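# Close three boxes, each holding exactly one soap bar

## Task

Finish with all three boxes upright, each containing precisely one bar of soap and each covered by its lid. A box that ends up empty but lidded is possible.

## Robot and tools

Robot: two arms, left_arm and right_arm, each with six revolute joints and a parallel two-finger gripper. Scene frame: origin at table-top height, halfway between the two nominal arm bases, +z up, +x out over the table, left_arm on the +y side. Image sides do not match arm names. Calibrated bases in the scene frame: left_arm at (-0.046, +0.275, 0) m, quat_wxyz (+1.000, 0, 0, +0.012); right_arm at (-0.022, -0.322, 0) m, quat_wxyz (+1.000, 0, 0, -0.026). Both have +z up. Each arm reports end_effector_position (m) and end_effector_quat_wxyz in its own base frame. That point sits between the finger pads, about 1 cm short of the tips. Fingers point along gripper +z and part along its y axis. Reported poses can be off by a few cm, worse when reaching far. Fixed cameras cam_high and cam_low are in the scene frame. Wrist cameras cam_left_wrist and cam_right_wrist are in their own arm's base frame.

Row layout, used by every motion tool: one flat list of 14 numbers, each in [-1, 1], always covering both arms. The first 7 are left_arm and the last 7 are right_arm. Within each seven: wrist pitch (joint4), waist (joint1), wrist roll (joint6), wrist yaw (joint5), elbow (joint3), shoulder (joint2), then gripper opening. The same joint order is used in every per-joint list of a result. The six joint numbers are scaled offsets, not poses. They count from the arm's Joint targets as they stand when the action or move begins, not from the previous row. 1.0 equals 2.811 rad for waist and shoulder, 2.53 rad for elbow, 2.575 rad for wrist pitch, 8.12 rad for wrist yaw and 9.528 rad for wrist roll. Sending the same offset again moves the joint further. Sending 0 re-commands the current targets. The opening number is absolute: +1 fully open (0.094 m pad gap), -1 closed. To leave a gripper unchanged, repeat its present command, since 0 means half open.

Stated joint ranges (rad): waist -2.880..2.880, shoulder 0.000..3.142, elbow 0.000..3.019, wrist pitch -1.693..1.571, wrist yaw -1.571..1.571, wrist roll -2.094..2.094. Real ends may differ by up to 0.084 rad. Asking for more than 0.084 rad beyond a range end gets the action refused for both arms. A joint asked past its real end stops there, and the result may print "joint sent to its limit". Targets are kept within a fixed lead of the measured angle, and an arm's targets are pulled back if its gripper would jump more than 110 mm.

Tools:
execute_actions(actions, cameras): actions is a list of actions. Each action is a table of 1 to 15 rows, and each row lasts one 1/30 s step. A short table repeats its last row to fill 15 steps, so one action takes 0.5 s. An empty list just reports the state. cameras picks the images returned: omitted, null or ["all"] means all, [] means none. An unknown name invalidates the call.
move(target, speed, blend, opening_speed, blocking, cameras): target is one 14-number row or a list of up to 15 rows. Every row is an offset from the Joint targets at the call's start, not from the row before. All joints travel together, so grippers trace curves. speed is the top rad/s of the joint with farthest to go: 0.01 to 12.57, default 0.5, one value or one per target. blend (rad) rounds corners between listed targets. opening_speed (0.2 or more, per second on the -1..+1 scale) makes the fingers change gradually, which is good for fragile items. Paths take at least 0.5 s, and those over 10 s fall short. Moves do not avoid obstacles or the other arm. blocking=false returns after about 0.5 s while the move continues. The result adds a "move:" line: done, off_target, moving, held, fault, and possibly limits=held.
wait(seconds 0..10): lets time pass while holding commands. stop: brakes a running move. zoom_image(camera, region [x0,y0,x1,y1] px, at most 504x504): closer look at that camera's latest image. Sizes: cam_high and cam_low 896x504, wrist cameras 672x504. read_manual(section "licences"): licence text only. finished_scene(scene 1 or 2): ends the scene and cannot be undone.

Result lines: Joint positions (rad, then pad gap in m), Joint velocities (may say "within noise" or be left out), Joint targets (the base for your next offsets), Tool commands, grip_measured (finger opening on the command scale; it can read up to about 2.7 mm wide when empty), grip_effort_nm (motor effort, negative means closing; not a pad force), Joint torques (joints 1 and 5 wrap at ±28 N m), motor temperatures, step readings, and warnings such as "joint command not followed" (a clearance check altered targets).

Gripping: the gripper reaches full force roughly 0.05 below the reading at first contact, more for small, round or soft items. To release, command well above grip_measured. Squeeze force is about 50 to 64 N per pad.

Avoid: letting anything leave the table (that fails the scene), dropping parts or letting go of moving ones, slams and hard presses, and any contact or squeeze between the two arms, which can fail the scene. If an arm pushes against something, command its targets back past its measured positions. Motors heat when holding loads, staying stretched out or pushing toward unreachable poses. A MOTOR HOT line appears at 85 °C, and at 100 °C the arm goes limp for 30 to 60 s or longer. Loose objects may occasionally be nudged by outside pushes. Smooth, low-effort motion is preferred.

Each tool is called after "Call:" as name([rows], argument=value, ...), one row to a line, values as JSON.

## Session

Call:
execute_actions(actions=[])

Scene clock: 0.00 s.
left_arm: end_effector_position=(+0.5905, -0.2707, +0.2097) grip_measured=+1.000 grip_effort_nm=n/a end_effector_quat_wxyz=(+0.442, -0.131, +0.873, +0.161) | right_arm: end_effector_position=(+0.1384, +0.3040, +0.3106) grip_measured=+1.000 grip_effort_nm=n/a end_effector_quat_wxyz=(+0.083, -0.601, +0.786, +0.123)
Joint names: [wrist pitch, waist, wrist roll, wrist yaw, elbow, shoulder]
Joint positions: left_arm=[-0.693 -0.629 -0.666 -0.848 1.484 1.795 0.094] | right_arm=[-1.458 1.064 -0.221 -0.157 1.194 1.054 0.094]
Joint velocities: within noise
Joint torques (N m): no reading
Motor temperatures (°C): left_arm=[31 32 31 29 29 32 33] | right_arm=[34 34 31 31 34 30 30]
Heat: left arm: hottest gripper 33 °C; right arm: hottest waist 34 °C.
Joint targets: left_arm=[-0.691 -0.629 -0.666 -0.848 1.507 1.800] | right_arm=[-1.457 1.064 -0.221 -0.157 1.218 1.057]
Tool commands: left_gripper/opening=+1.0 right_gripper/opening=+1.0

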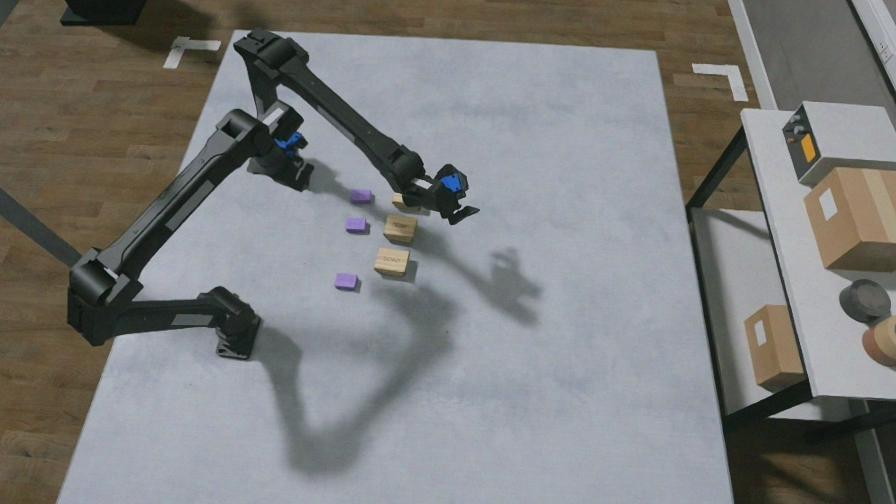

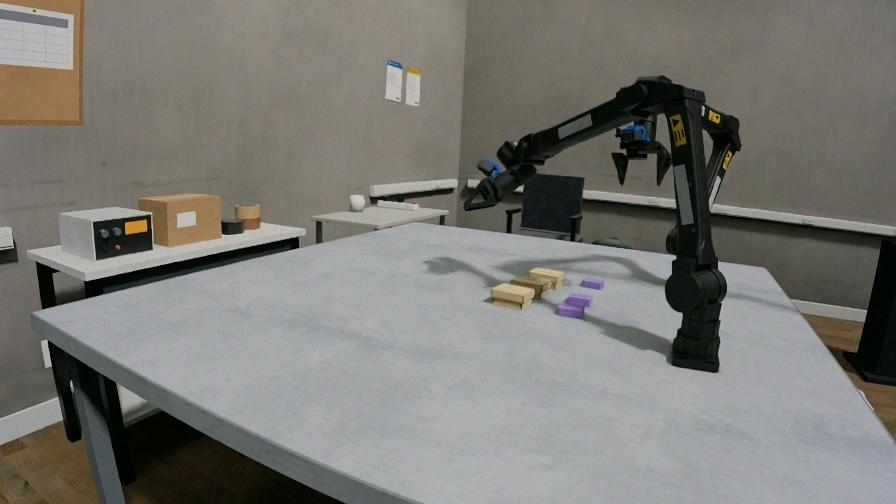

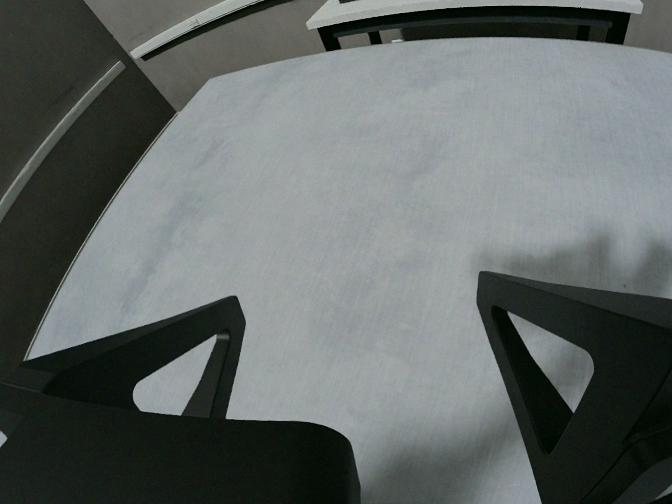

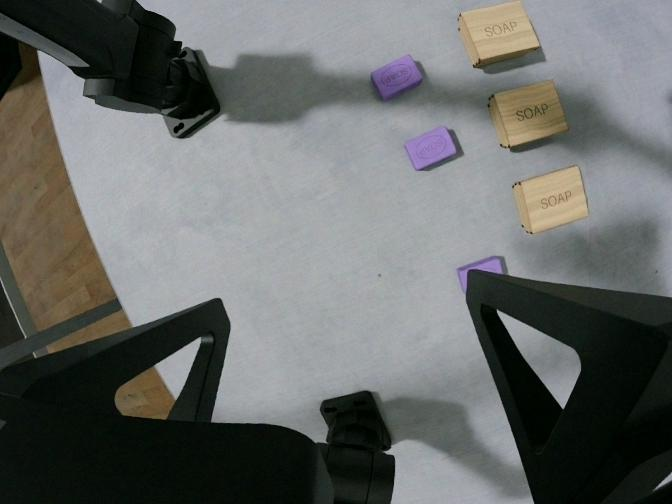

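Call:
zoom_image(camera="cam_low", region=[460, 240, 640, 340])

Call:
zoom_image(camera="cam_right_wrist", region=[350, 0, 630, 300])

Call:
zoom_image(camera="cam_high", region=[220, 120, 520, 370])

Scaled by 2.800 (camera's finer frame: 1280x720).

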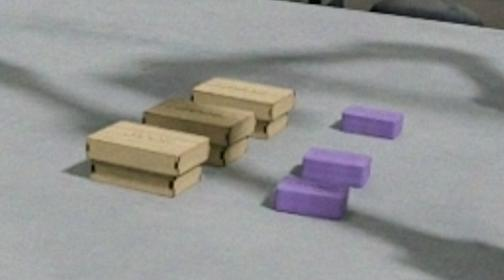

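Scaled by 1.680 (camera's finer frame: 960x720).

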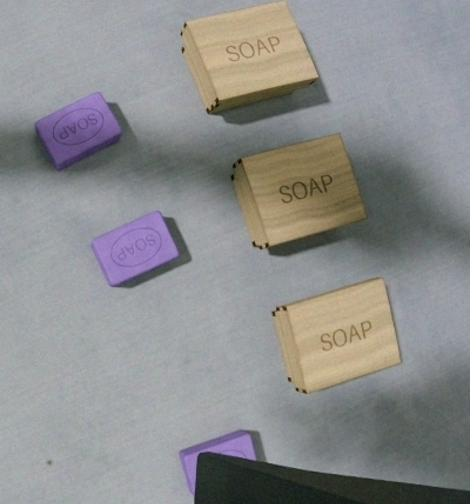

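Scaled by 1.680 (camera's finer frame: 1280x720).

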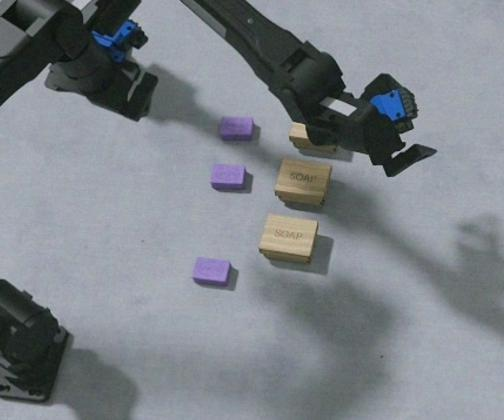

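Call:
move(target=[0,0.427,0,0,0,0,1,-0.0866,-0.1565,0.0832,0.0193,0.2192,0.2134,1], speed=1.2)

Call:
zoom_image(camera="cam_high", region=[220, 120, 520, 370])

Scene clock: 100.27 s.
left_arm: end_effector_position=(+0.4641, +0.4544, +0.2097) grip_measured=+1.000 grip_effort_nm=-0.012 end_effector_quat_wxyz=(-0.273, +0.603, -0.645, -0.383) | right_arm: end_effector_position=(+0.3980, +0.2862, +0.2849) grip_measured=+1.000 grip_effort_nm=-0.061 end_effector_quat_wxyz=(-0.013, -0.032, +0.999, -0.007)
Joint positions: left_arm=[-0.693 0.576 -0.666 -0.848 1.484 1.795 0.094] | right_arm=[-1.672 0.624 0.56 -0.002 1.713 1.642 0.094]
Joint torques (N m): left_arm=[1.96 -2.02 -0.08 -0.52 12.97 -20.95] | right_arm=[0.03 0.09 0.12 -0.06 14.68 -13.86]
Motor temperatures (°C): left_arm=[30 31 30 29 39 37 31] | right_arm=[34 34 30 31 44 30 30]
Heat: left arm: hottest elbow 39 °C; right arm: hottest elbow 44 °C.
Joint targets: left_arm=[-0.691 0.571 -0.666 -0.848 1.507 1.800] | right_arm=[-1.680 0.624 0.572 -0.001 1.772 1.656]
move: off_target (right_arm); right_arm: the elbow is farthest, 0.059 rad from its target

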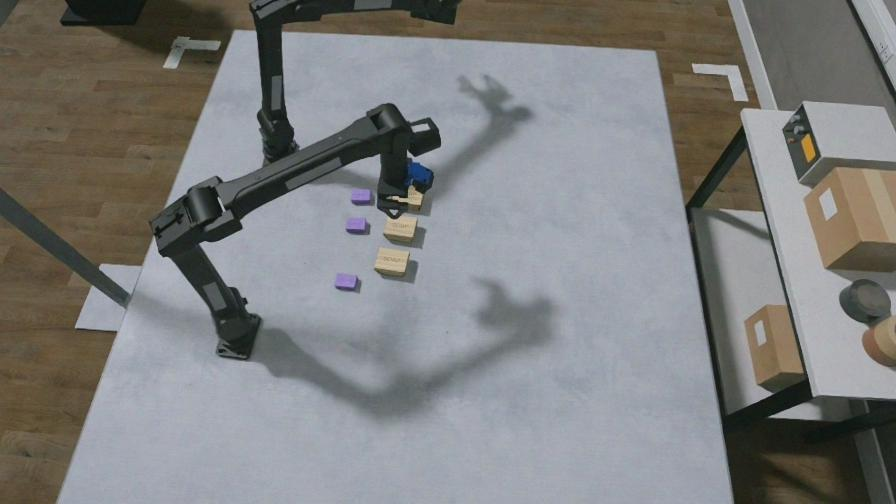

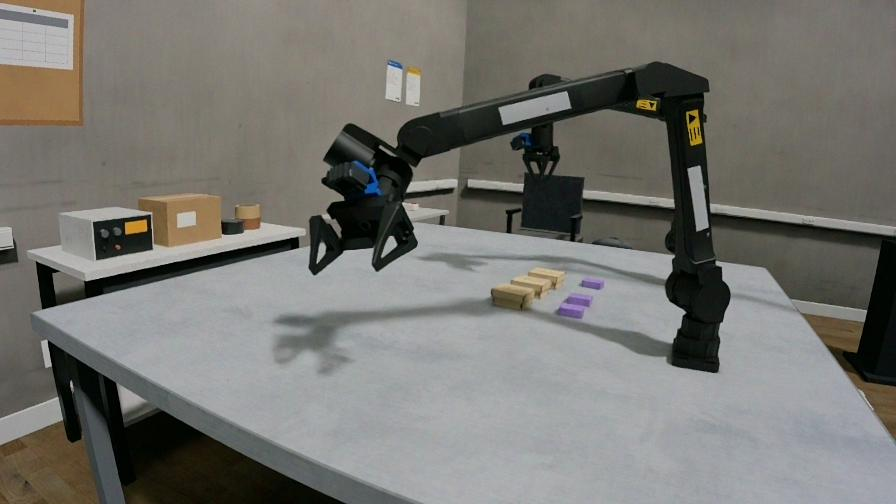

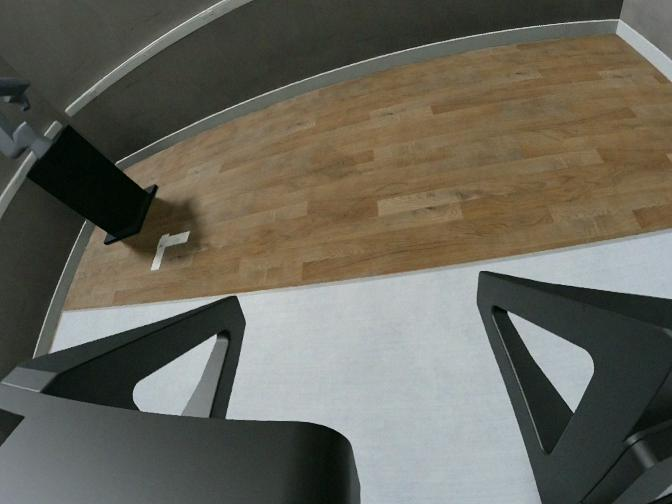

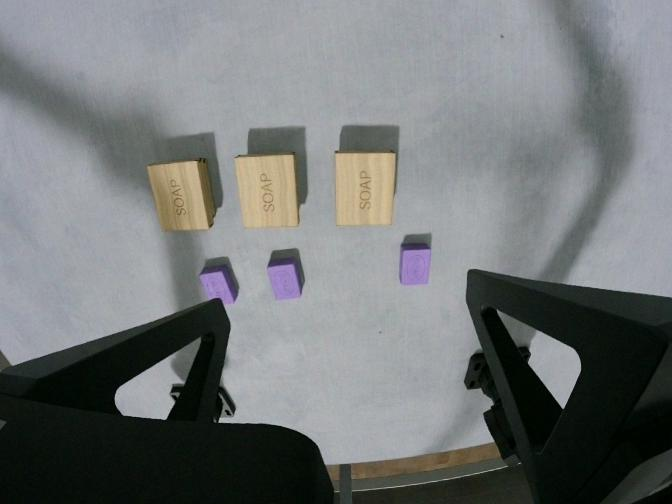

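Scaled by 1.680 (camera's finer frame: 1280x720).

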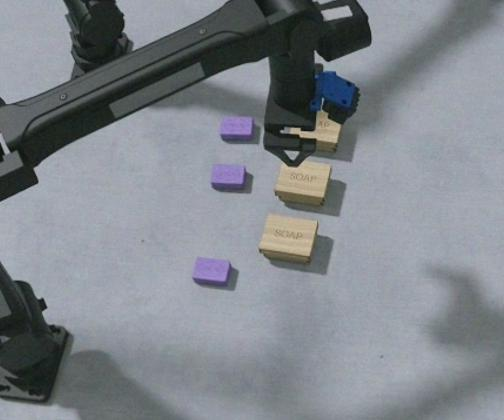

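Call:
move(target=[0,0,0,0,0,0,1,0.167,-0.0025,0.0068,0,-0.170,-0.0121,1], speed=0.8, cameras=["cam_low","cam_right_wrist"])

Call:
zoom_image(camera="cam_low", region=[400, 180, 640, 340])

Scene clock: 166.57 s.
left_arm: end_effector_position=(+0.4641, +0.4544, +0.2097) grip_measured=+1.000 grip_effort_nm=-0.012 end_effector_quat_wxyz=(-0.273, +0.603, -0.645, -0.383) | right_arm: end_effector_position=(+0.3969, +0.2855, +0.1530) grip_measured=+1.000 grip_effort_nm=-0.056 end_effector_quat_wxyz=(+0.012, +0.000, +1.000, +0.010)
Joint positions: left_arm=[-0.693 0.576 -0.666 -0.848 1.484 1.795 0.094] | right_arm=[-1.259 0.624 0.624 -0.002 1.356 1.635 0.094]
Joint torques (N m): left_arm=[1.99 -1.96 -0.08 -0.52 12.96 -20.95] | right_arm=[0.68 -0.56 0.14 -0.06 8.36 -15.62]
Motor temperatures (°C): left_arm=[30 31 30 29 42 38 30] | right_arm=[33 34 30 30 53 31 30]
Heat: left arm: hottest elbow 42 °C; right arm: hottest elbow 53 °C.
Joint targets: left_arm=[-0.691 0.571 -0.666 -0.848 1.507 1.800] | right_arm=[-1.250 0.617 0.636 -0.001 1.342 1.622]
move: done

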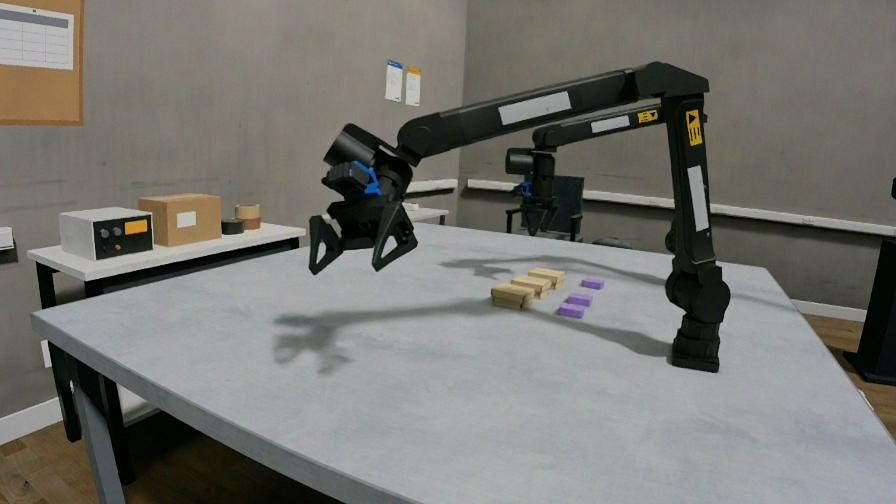

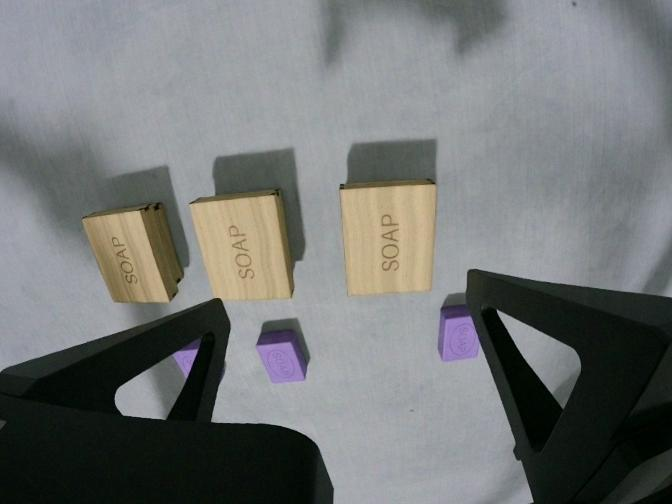

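Scaled by 2.100 (camera's finer frame: 1280x720).

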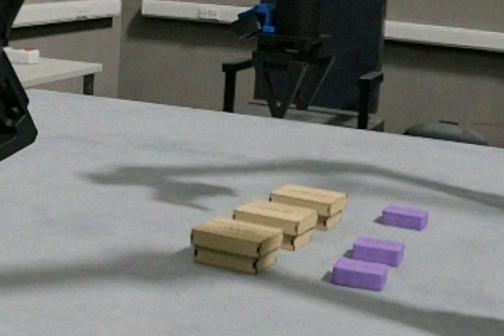

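Call:
move(target=[0,0,0,0,0,0,1,0.0606,-0.0071,0.0035,0,-0.0648,0.0142,1], speed=0.6, cameras=["cam_low","cam_right_wrist"])

Call:
zoom_image(camera="cam_low", region=[440, 200, 640, 340])

Scene clock: 204.37 s.
left_arm: end_effector_position=(+0.4641, +0.4544, +0.2097) grip_measured=+1.000 grip_effort_nm=-0.007 end_effector_quat_wxyz=(-0.273, +0.603, -0.645, -0.383) | right_arm: end_effector_position=(+0.3823, +0.2634, +0.0905) grip_measured=+1.000 grip_effort_nm=-0.061 end_effector_quat_wxyz=(+0.006, +0.027, +1.000, +0.005)
Joint positions: left_arm=[-0.693 0.576 -0.666 -0.848 1.484 1.795 0.094] | right_arm=[-1.103 0.603 0.658 -0.002 1.191 1.643 0.094]
Joint torques (N m): left_arm=[1.98 -1.96 -0.08 -0.52 12.96 -21.01] | right_arm=[0.76 -0.56 0.12 -0.06 7.8 -12.57]
Motor temperatures (°C): left_arm=[30 31 29 29 43 38 30] | right_arm=[33 34 29 30 45 34 30]
Heat: left arm: hottest elbow 43 °C; right arm: hottest elbow 45 °C.
Joint targets: left_arm=[-0.691 0.571 -0.666 -0.848 1.507 1.800] | right_arm=[-1.094 0.597 0.670 -0.001 1.178 1.662]
move: done

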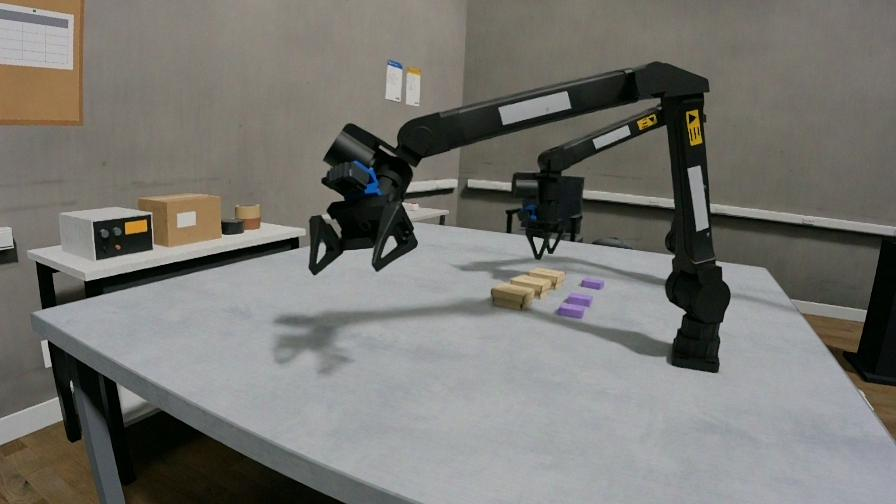

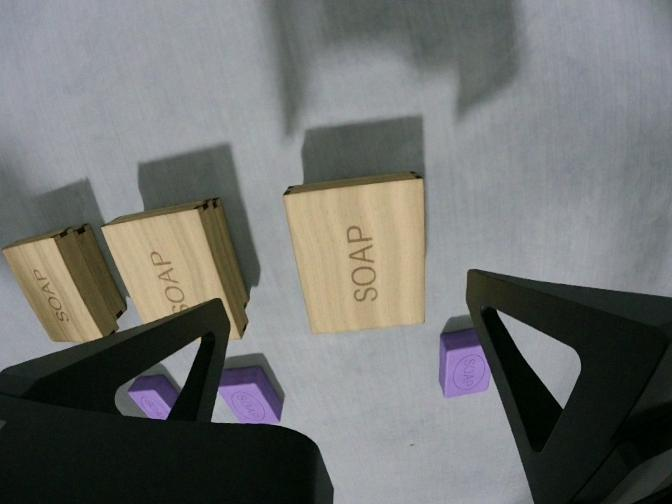

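Scaled by 2.520 (camera's finer frame: 1280x720).

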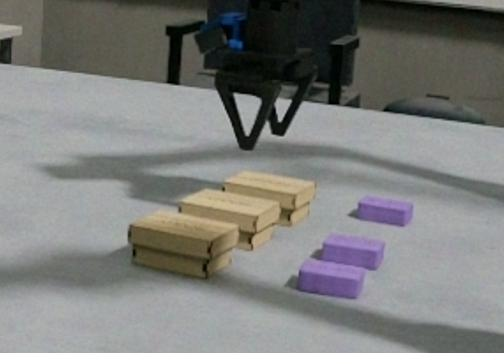

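Call:
move(target=[0,0,0,0,0,0,1,0.0423,-0.0053,0,0,-0.0186,0.0281,1], speed=0.3, cameras=["cam_low","cam_right_wrist"])

Call:
zoom_image(camera="cam_low", region=[440, 200, 640, 340])

Scene clock: 231.70 s.
left_arm: end_effector_position=(+0.4641, +0.4544, +0.2097) grip_measured=+1.000 grip_effort_nm=-0.012 end_effector_quat_wxyz=(-0.273, +0.603, -0.645, -0.383) | right_arm: end_effector_position=(+0.3859, +0.2579, +0.0377) grip_measured=+1.000 grip_effort_nm=-0.051 end_effector_quat_wxyz=(-0.004, +0.035, +0.999, -0.001)
Joint positions: left_arm=[-0.693 0.576 -0.666 -0.848 1.484 1.795 0.094] | right_arm=[-0.994 0.589 0.658 -0.002 1.141 1.725 0.094]
Joint torques (N m): left_arm=[1.99 -1.96 -0.08 -0.53 12.96 -21.01] | right_arm=[0.68 -0.62 0.12 -0.05 7.32 -13.51]
Heat: left arm: hottest elbow 44 °C; right arm: hottest elbow 44 °C.
Joint targets: left_arm=[-0.691 0.571 -0.666 -0.848 1.507 1.800] | right_arm=[-0.985 0.582 0.670 -0.001 1.131 1.741]
move: done

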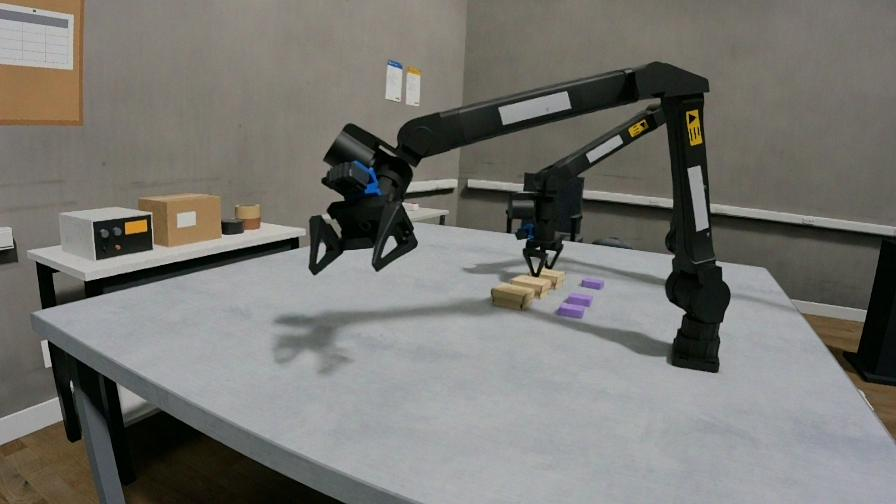

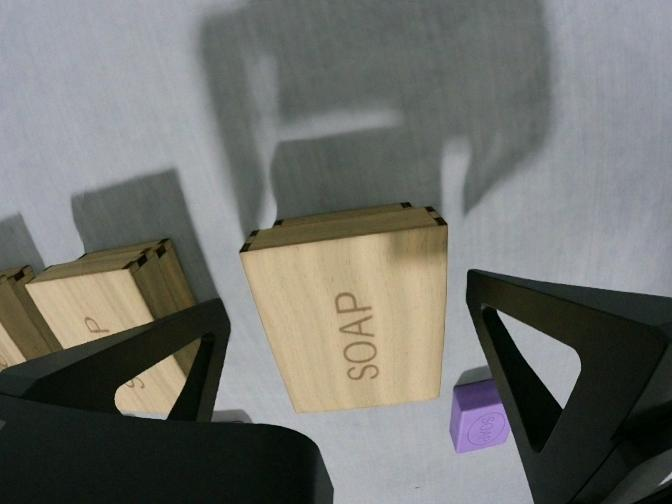

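Scaled by 2.520 (camera's finer frame: 1280x720).

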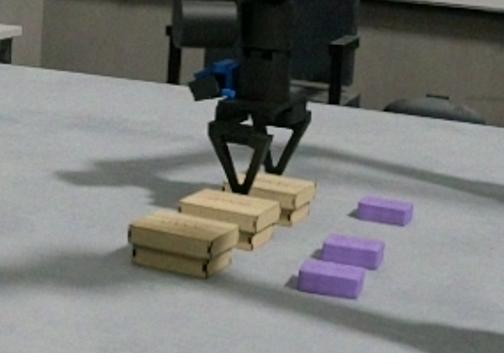

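Call:
move(target=[0,0,0,0,0,0,1,0,0,0,0,0,0,0.14], opening_speed=0.5, cameras=["cam_low","cam_right_wrist"])

Scene clock: 245.47 s.
left_arm: end_effector_position=(+0.4641, +0.4544, +0.2097) grip_measured=+1.000 grip_effort_nm=-0.017 end_effector_quat_wxyz=(-0.273, +0.603, -0.645, -0.383) | right_arm: end_effector_position=(+0.3862, +0.2574, +0.0377) grip_measured=+0.358 grip_effort_nm=-1.057 end_effector_quat_wxyz=(-0.003, +0.035, +0.999, -0.002)
Joint positions: left_arm=[-0.693 0.576 -0.666 -0.848 1.484 1.795 0.094] | right_arm=[-0.994 0.589 0.658 -0.001 1.141 1.725 0.064]
Joint torques (N m): left_arm=[1.99 -2.02 -0.08 -0.52 12.96 -21.01] | right_arm=[0.69 -0.5 0.12 -0.11 7.34 -13.39]
Heat: left arm: hottest elbow 44 °C; right arm: hottest elbow 43 °C.
Joint targets: left_arm=[-0.691 0.571 -0.666 -0.848 1.507 1.800] | right_arm=[-0.985 0.582 0.669 -0.001 1.131 1.741]
move: done

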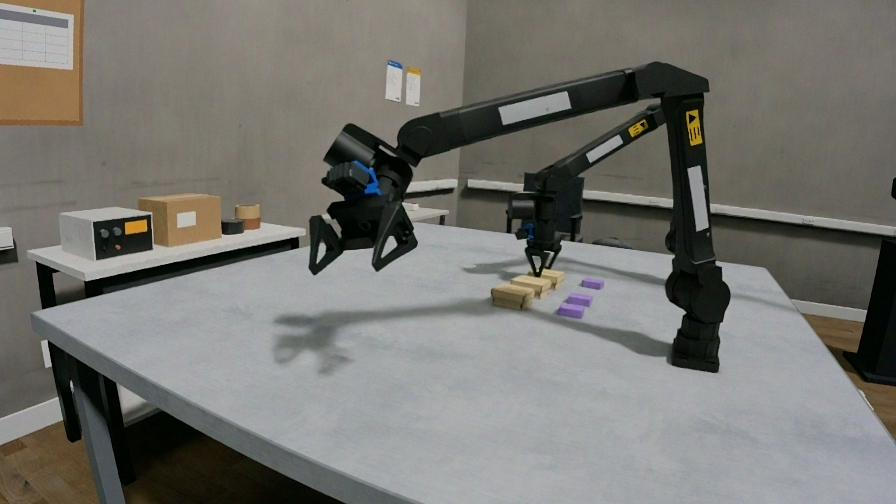

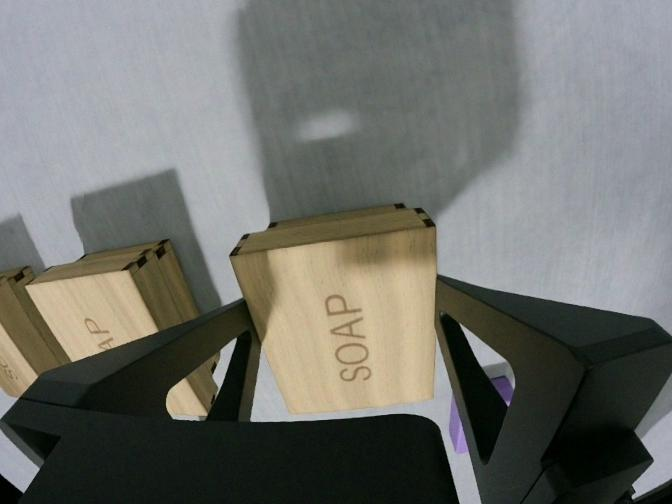

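Call:
move([
  [0,0,0,0,0,0,1,-0.0225,0,0,0,0.0273,-0.02,0.14],
  [0,0,0,0,0,0,1,-0.0932,0,0,0,0.0715,-0.0484,0.14],
], speed=[0.1,0.4], cameras=["cam_high","cam_low","cam_right_wrist"])

Call:
zoom_image(camera="cam_low", region=[440, 200, 640, 340])

Call:
zoom_image(camera="cam_high", region=[320, 150, 480, 300])

Scene clock: 272.13 s.
left_arm: end_effector_position=(+0.4641, +0.4544, +0.2097) grip_measured=+1.000 grip_effort_nm=-0.017 end_effector_quat_wxyz=(-0.273, +0.603, -0.645, -0.383) | right_arm: end_effector_position=(+0.3868, +0.2578, +0.1314) grip_measured=+0.357 grip_effort_nm=-1.077 end_effector_quat_wxyz=(+0.003, +0.035, +0.999, +0.003)
Joint positions: left_arm=[-0.693 0.576 -0.666 -0.848 1.484 1.795 0.094] | right_arm=[-1.217 0.589 0.659 -0.001 1.262 1.607 0.064]
Joint torques (N m): left_arm=[1.98 -2.02 -0.08 -0.52 12.94 -21.01] | right_arm=[0.1 -0.56 0.12 -0.11 13.42 -14.27]
Heat: left arm: hottest elbow 44 °C; right arm: hottest elbow 42 °C.
Joint targets: left_arm=[-0.691 0.571 -0.666 -0.848 1.507 1.800] | right_arm=[-1.225 0.582 0.670 -0.001 1.312 1.605]
move: off_target (right_arm); right_arm: the elbow is farthest, 0.050 rad from its target

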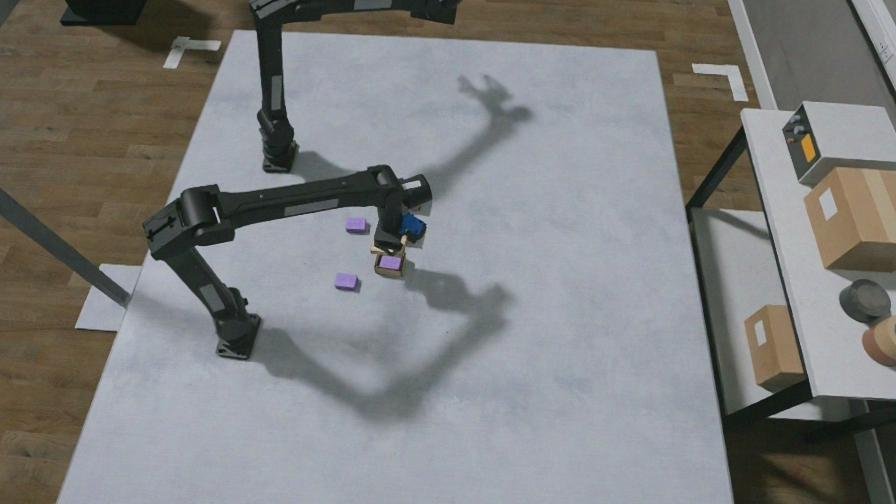

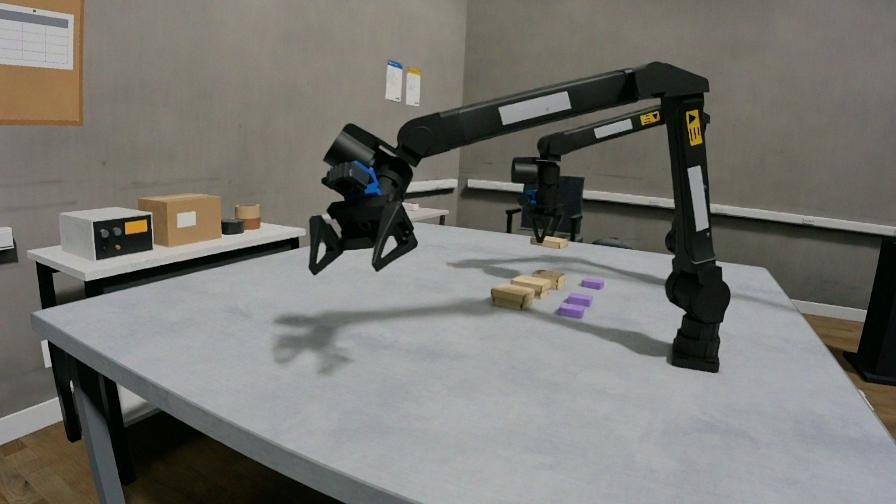

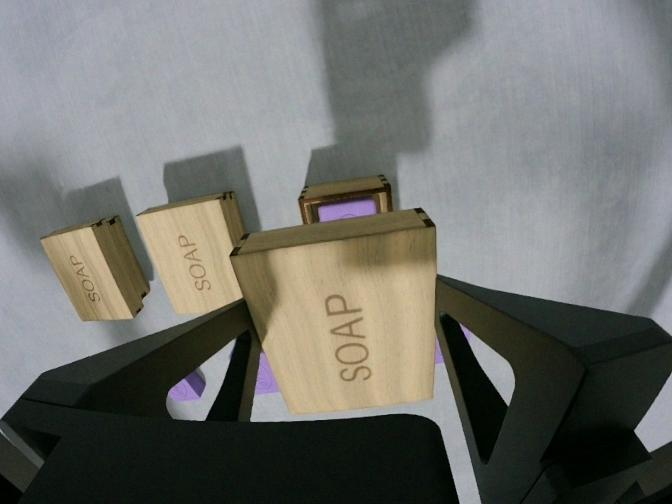

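Scaled by 2.520 (camera's finer frame: 1280x720).

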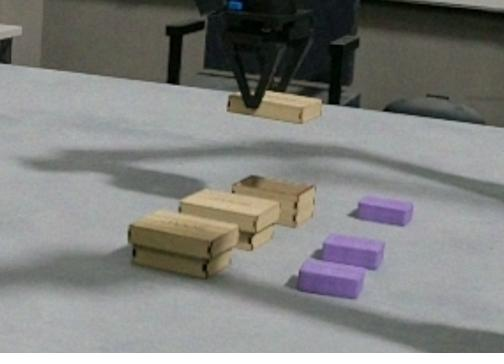

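Scaled by 3.150 (camera's finer frame: 1280x720).

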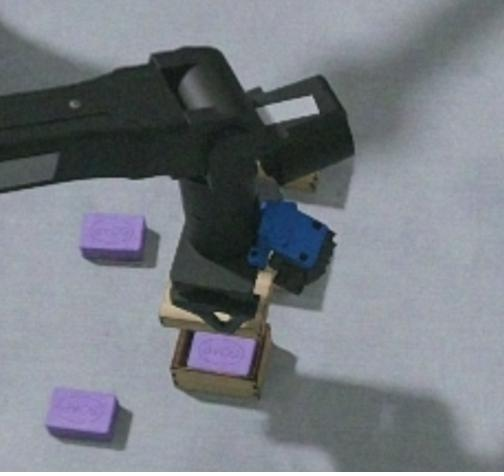

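Call:
zoom_image(camera="cam_right_wrist", region=[260, 150, 440, 240])

Call:
zoom_image(camera="cam_high", region=[360, 240, 420, 285])

Scaled by 2.800 (camera's finer frame: 960x720).

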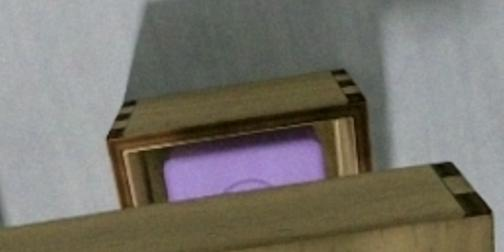

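Scaled by 8.400 (camera's finer frame: 1280x720).

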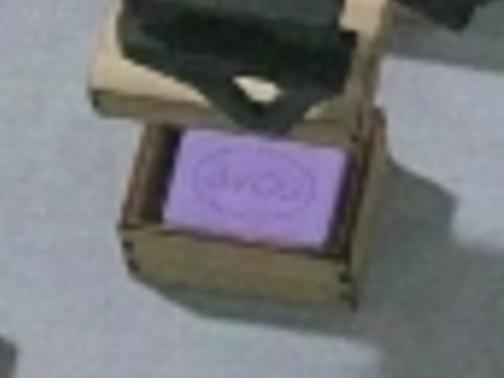

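Call:
move(target=[0,0,0,0,0,0,1,0.0746,0,0,0,-0.0636,0.0356,0.14], speed=0.4, cameras=["cam_low","cam_right_wrist"])

Call:
zoom_image(camera="cam_low", region=[490, 230, 590, 310])

Scene clock: 306.53 s.
left_arm: end_effector_position=(+0.4641, +0.4544, +0.2097) grip_measured=+1.000 grip_effort_nm=-0.012 end_effector_quat_wxyz=(-0.273, +0.603, -0.645, -0.383) | right_arm: end_effector_position=(+0.3842, +0.2561, +0.0546) grip_measured=+0.357 grip_effort_nm=-1.077 end_effector_quat_wxyz=(-0.006, +0.035, +0.999, -0.003)
Joint positions: left_arm=[-0.693 0.576 -0.666 -0.848 1.484 1.795 0.094] | right_arm=[-1.042 0.589 0.659 -0.001 1.157 1.699 0.064]
Joint torques (N m): left_arm=[1.98 -1.96 -0.08 -0.53 12.96 -21.01] | right_arm=[0.75 -0.56 0.11 -0.11 7.88 -13.8]
Heat: left arm: hottest elbow 45 °C; right arm: hottest elbow 45 °C.
Joint targets: left_arm=[-0.691 0.571 -0.666 -0.848 1.507 1.800] | right_arm=[-1.033 0.582 0.670 -0.001 1.151 1.705]
move: done

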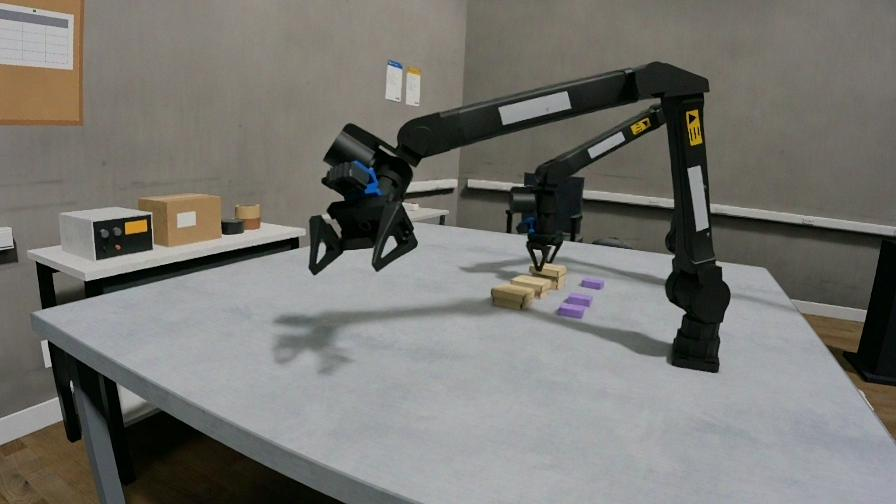

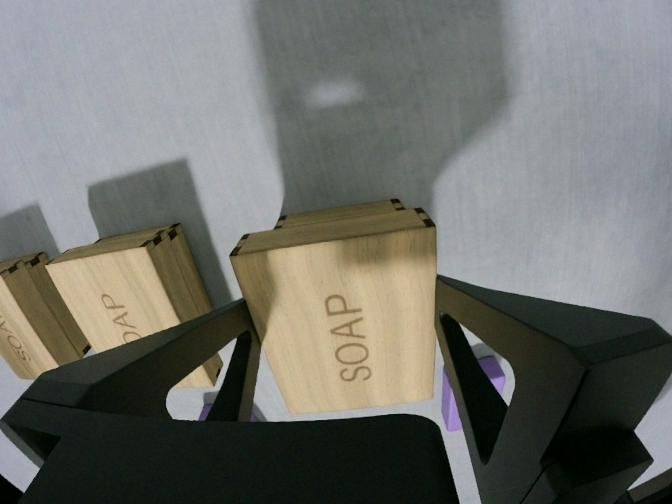

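Scaled by 5.040 (camera's finer frame: 1280x720).

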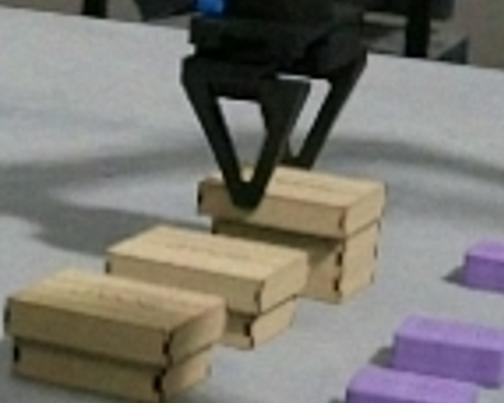

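Call:
move(target=[0,0,0,0,0,0,1,0.0186,0,0,0,-0.0079,0.0128,0.14], speed=0.06, cameras=["cam_low","cam_right_wrist"])

Call:
zoom_image(camera="cam_low", region=[490, 230, 590, 310])

Scene clock: 316.13 s.
left_arm: end_effector_position=(+0.4641, +0.4544, +0.2097) grip_measured=+1.000 grip_effort_nm=-0.007 end_effector_quat_wxyz=(-0.273, +0.603, -0.645, -0.383) | right_arm: end_effector_position=(+0.3895, +0.2596, +0.0529) grip_measured=+0.357 grip_effort_nm=-1.077 end_effector_quat_wxyz=(+0.006, +0.035, +0.999, +0.005)
Joint positions: left_arm=[-0.693 0.576 -0.666 -0.848 1.484 1.795 0.094] | right_arm=[-1.01 0.589 0.659 -0.001 1.154 1.7 0.064]
Joint torques (N m): left_arm=[1.98 -2.02 -0.08 -0.52 12.97 -21.01] | right_arm=[1.36 -0.56 0.11 -0.11 6.49 -11.28]
Heat: left arm: hottest elbow 45 °C; right arm: hottest elbow 45 °C.
Joint targets: left_arm=[-0.691 0.571 -0.666 -0.848 1.507 1.800] | right_arm=[-0.985 0.582 0.670 -0.001 1.131 1.741]
move: off_target (right_arm); right_arm: the shoulder is farthest, 0.040 rad from its target

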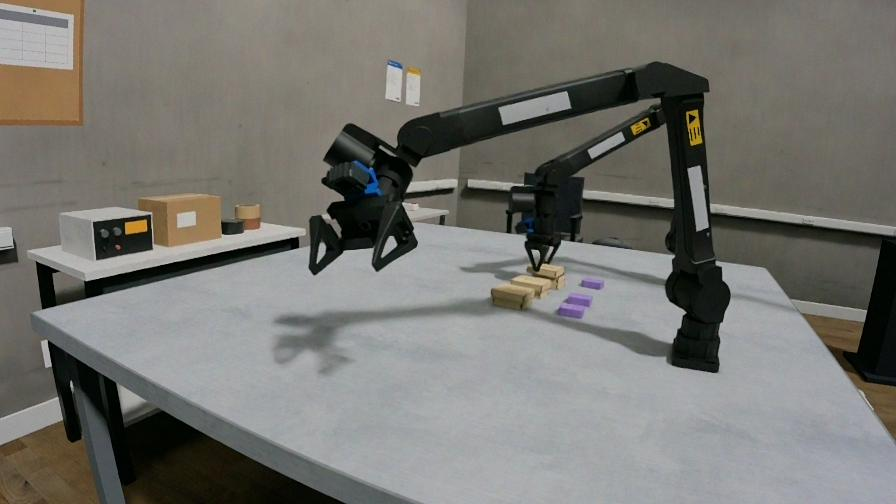

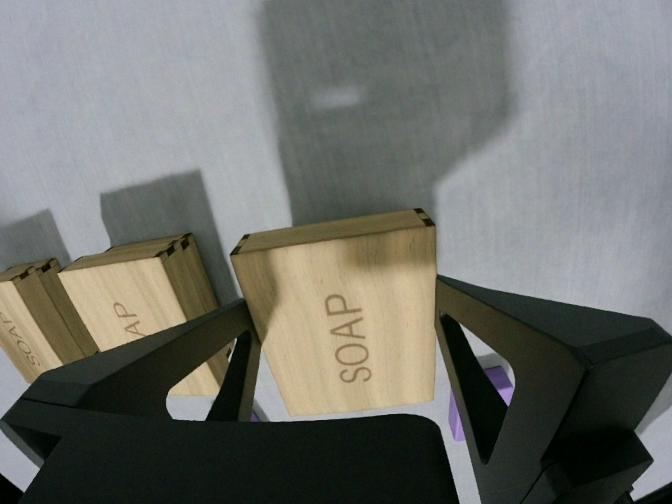

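Scaled by 5.040 (camera's finer frame: 1280x720).

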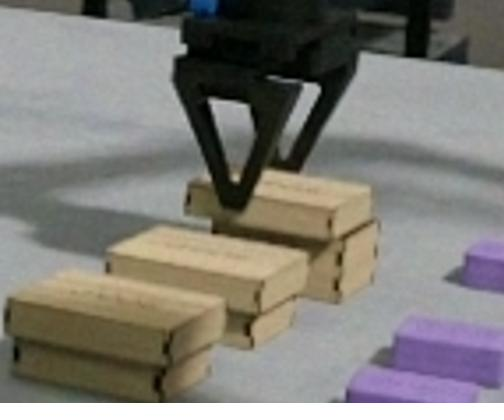

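Call:
move([
  [0,0,0,0,0,0,1,-0.0536,0,0,0,0.0466,-0.0292,0.14],
  [0,0,0,0,0,0,1,-0.02,0,0,0,0.0091,-0.0125,0.14],
], speed=[0.3,0.1], cameras=["cam_low","cam_right_wrist"])

Call:
zoom_image(camera="cam_low", region=[490, 230, 590, 310])

Scene clock: 347.70 s.
left_arm: end_effector_position=(+0.4641, +0.4544, +0.2097) grip_measured=+1.000 grip_effort_nm=-0.007 end_effector_quat_wxyz=(-0.273, +0.603, -0.645, -0.383) | right_arm: end_effector_position=(+0.3876, +0.2583, +0.0637) grip_measured=+0.357 grip_effort_nm=-1.077 end_effector_quat_wxyz=(+0.002, +0.035, +0.999, +0.002)
Joint positions: left_arm=[-0.693 0.576 -0.666 -0.848 1.484 1.795 0.094] | right_arm=[-1.046 0.589 0.659 -0.001 1.166 1.685 0.064]
Joint torques (N m): left_arm=[1.99 -2.02 -0.08 -0.52 12.96 -20.95] | right_arm=[0.69 -0.62 0.11 -0.11 7.51 -13.27]
Heat: left arm: hottest elbow 45 °C; right arm: hottest elbow 42 °C.
Joint targets: left_arm=[-0.691 0.571 -0.666 -0.848 1.507 1.800] | right_arm=[-1.037 0.582 0.670 -0.001 1.154 1.706]
move: done

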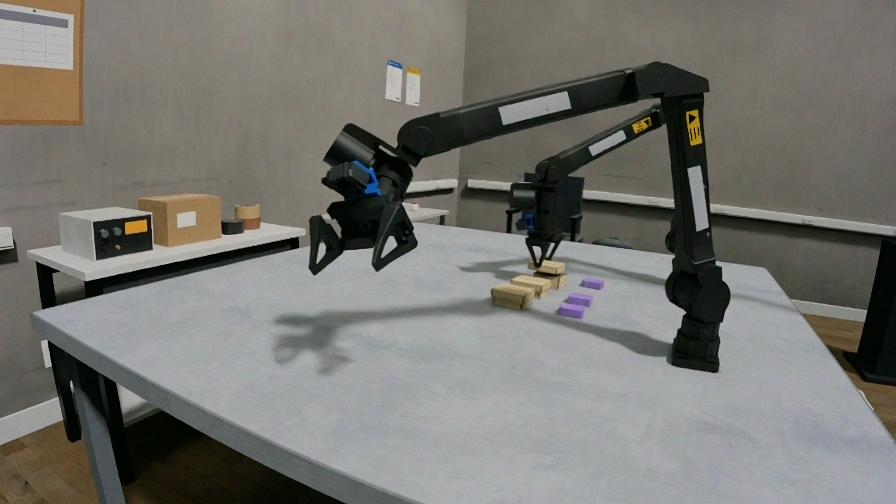

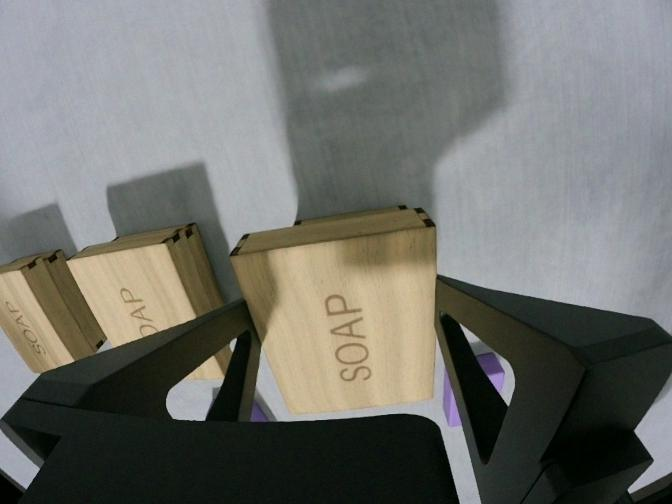

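Scaled by 5.040 (camera's finer frame: 1280x720).

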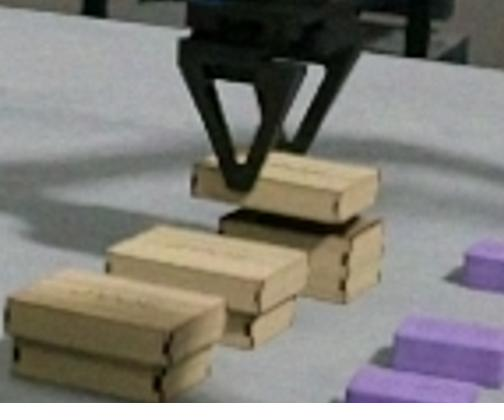

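Call:
zoom_image(camera="cam_right_wrist", region=[220, 190, 450, 270])

Call:
move(target=[0,0,0,0,0,0,1,-0.0932,0,0,0,0.06,-0.0484,0.14], speed=0.4, cameras=["cam_high","cam_low","cam_right_wrist"])

Call:
zoom_image(camera="cam_high", region=[360, 240, 420, 285])

Call:
zoom_image(camera="cam_low", region=[440, 200, 640, 340])

Scaled by 2.191 (camera's finer frame: 960x720).

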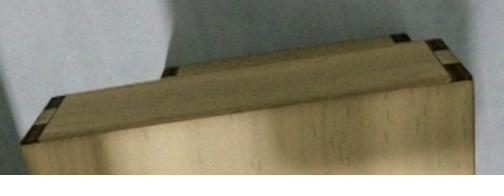

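Scene clock: 392.53 s.
left_arm: end_effector_position=(+0.4641, +0.4544, +0.2097) grip_measured=+1.000 grip_effort_nm=-0.007 end_effector_quat_wxyz=(-0.273, +0.603, -0.645, -0.383) | right_arm: end_effector_position=(+0.3752, +0.2500, +0.1478) grip_measured=+0.357 grip_effort_nm=-1.082 end_effector_quat_wxyz=(-0.003, +0.035, +0.999, -0.001)
Joint positions: left_arm=[-0.693 0.576 -0.666 -0.848 1.484 1.795 0.094] | right_arm=[-1.269 0.589 0.659 -0.001 1.259 1.567 0.064]
Joint torques (N m): left_arm=[1.98 -2.02 -0.08 -0.52 12.96 -21.01] | right_arm=[0.08 -0.56 0.11 -0.11 13.23 -13.57]
Heat: left arm: hottest elbow 46 °C; right arm: hottest elbow 41 °C.
Joint targets: left_arm=[-0.691 0.571 -0.666 -0.848 1.507 1.800] | right_arm=[-1.277 0.582 0.670 -0.001 1.306 1.570]
move: off_target (right_arm); right_arm: the elbow is farthest, 0.047 rad from its target

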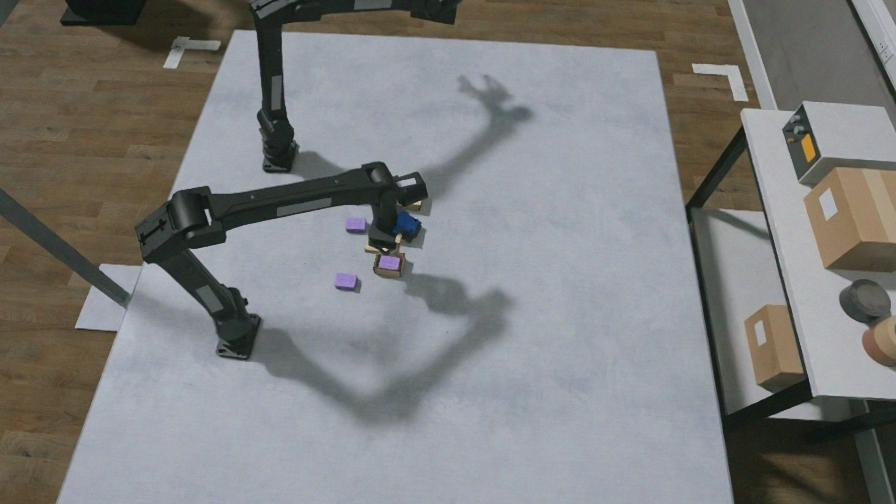

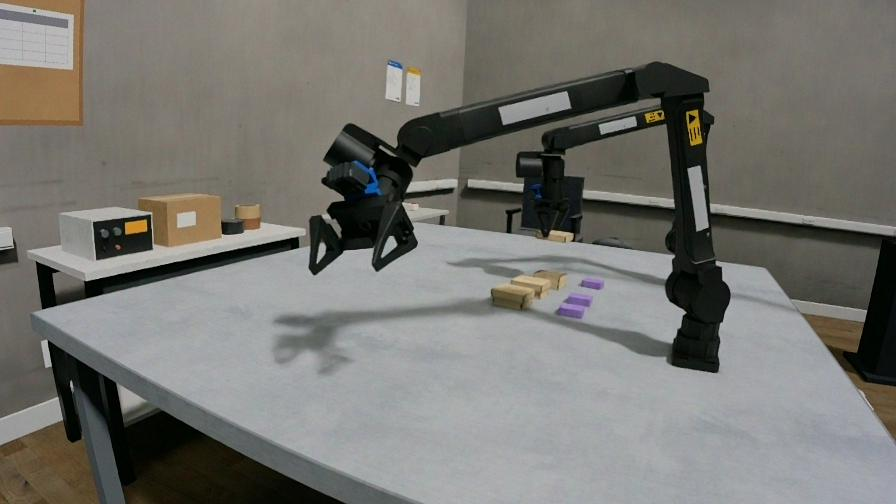

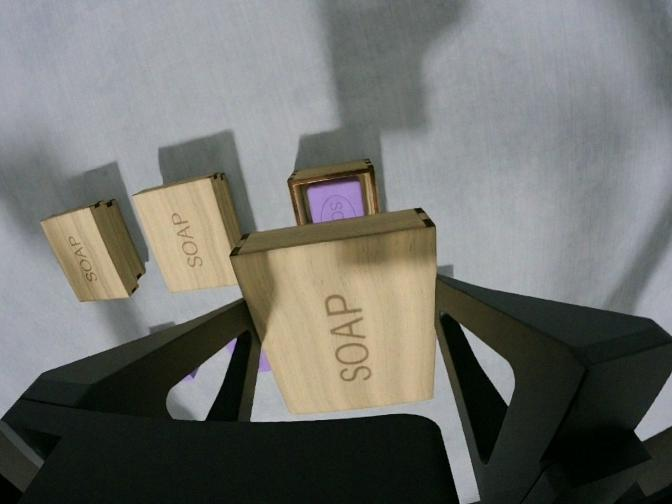

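Scaled by 8.400 (camera's finer frame: 1280x720).

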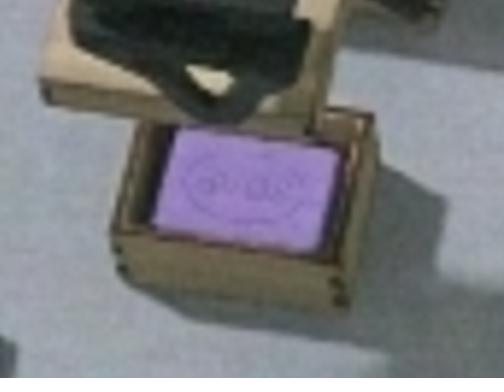

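Scaled by 2.520 (camera's finer frame: 1280x720).

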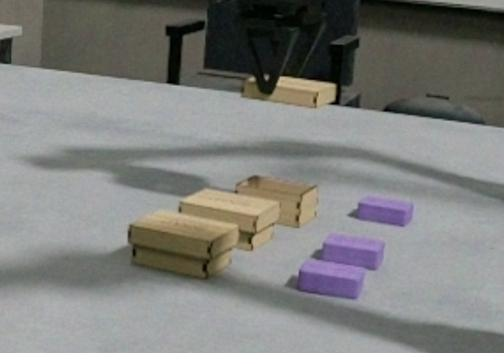

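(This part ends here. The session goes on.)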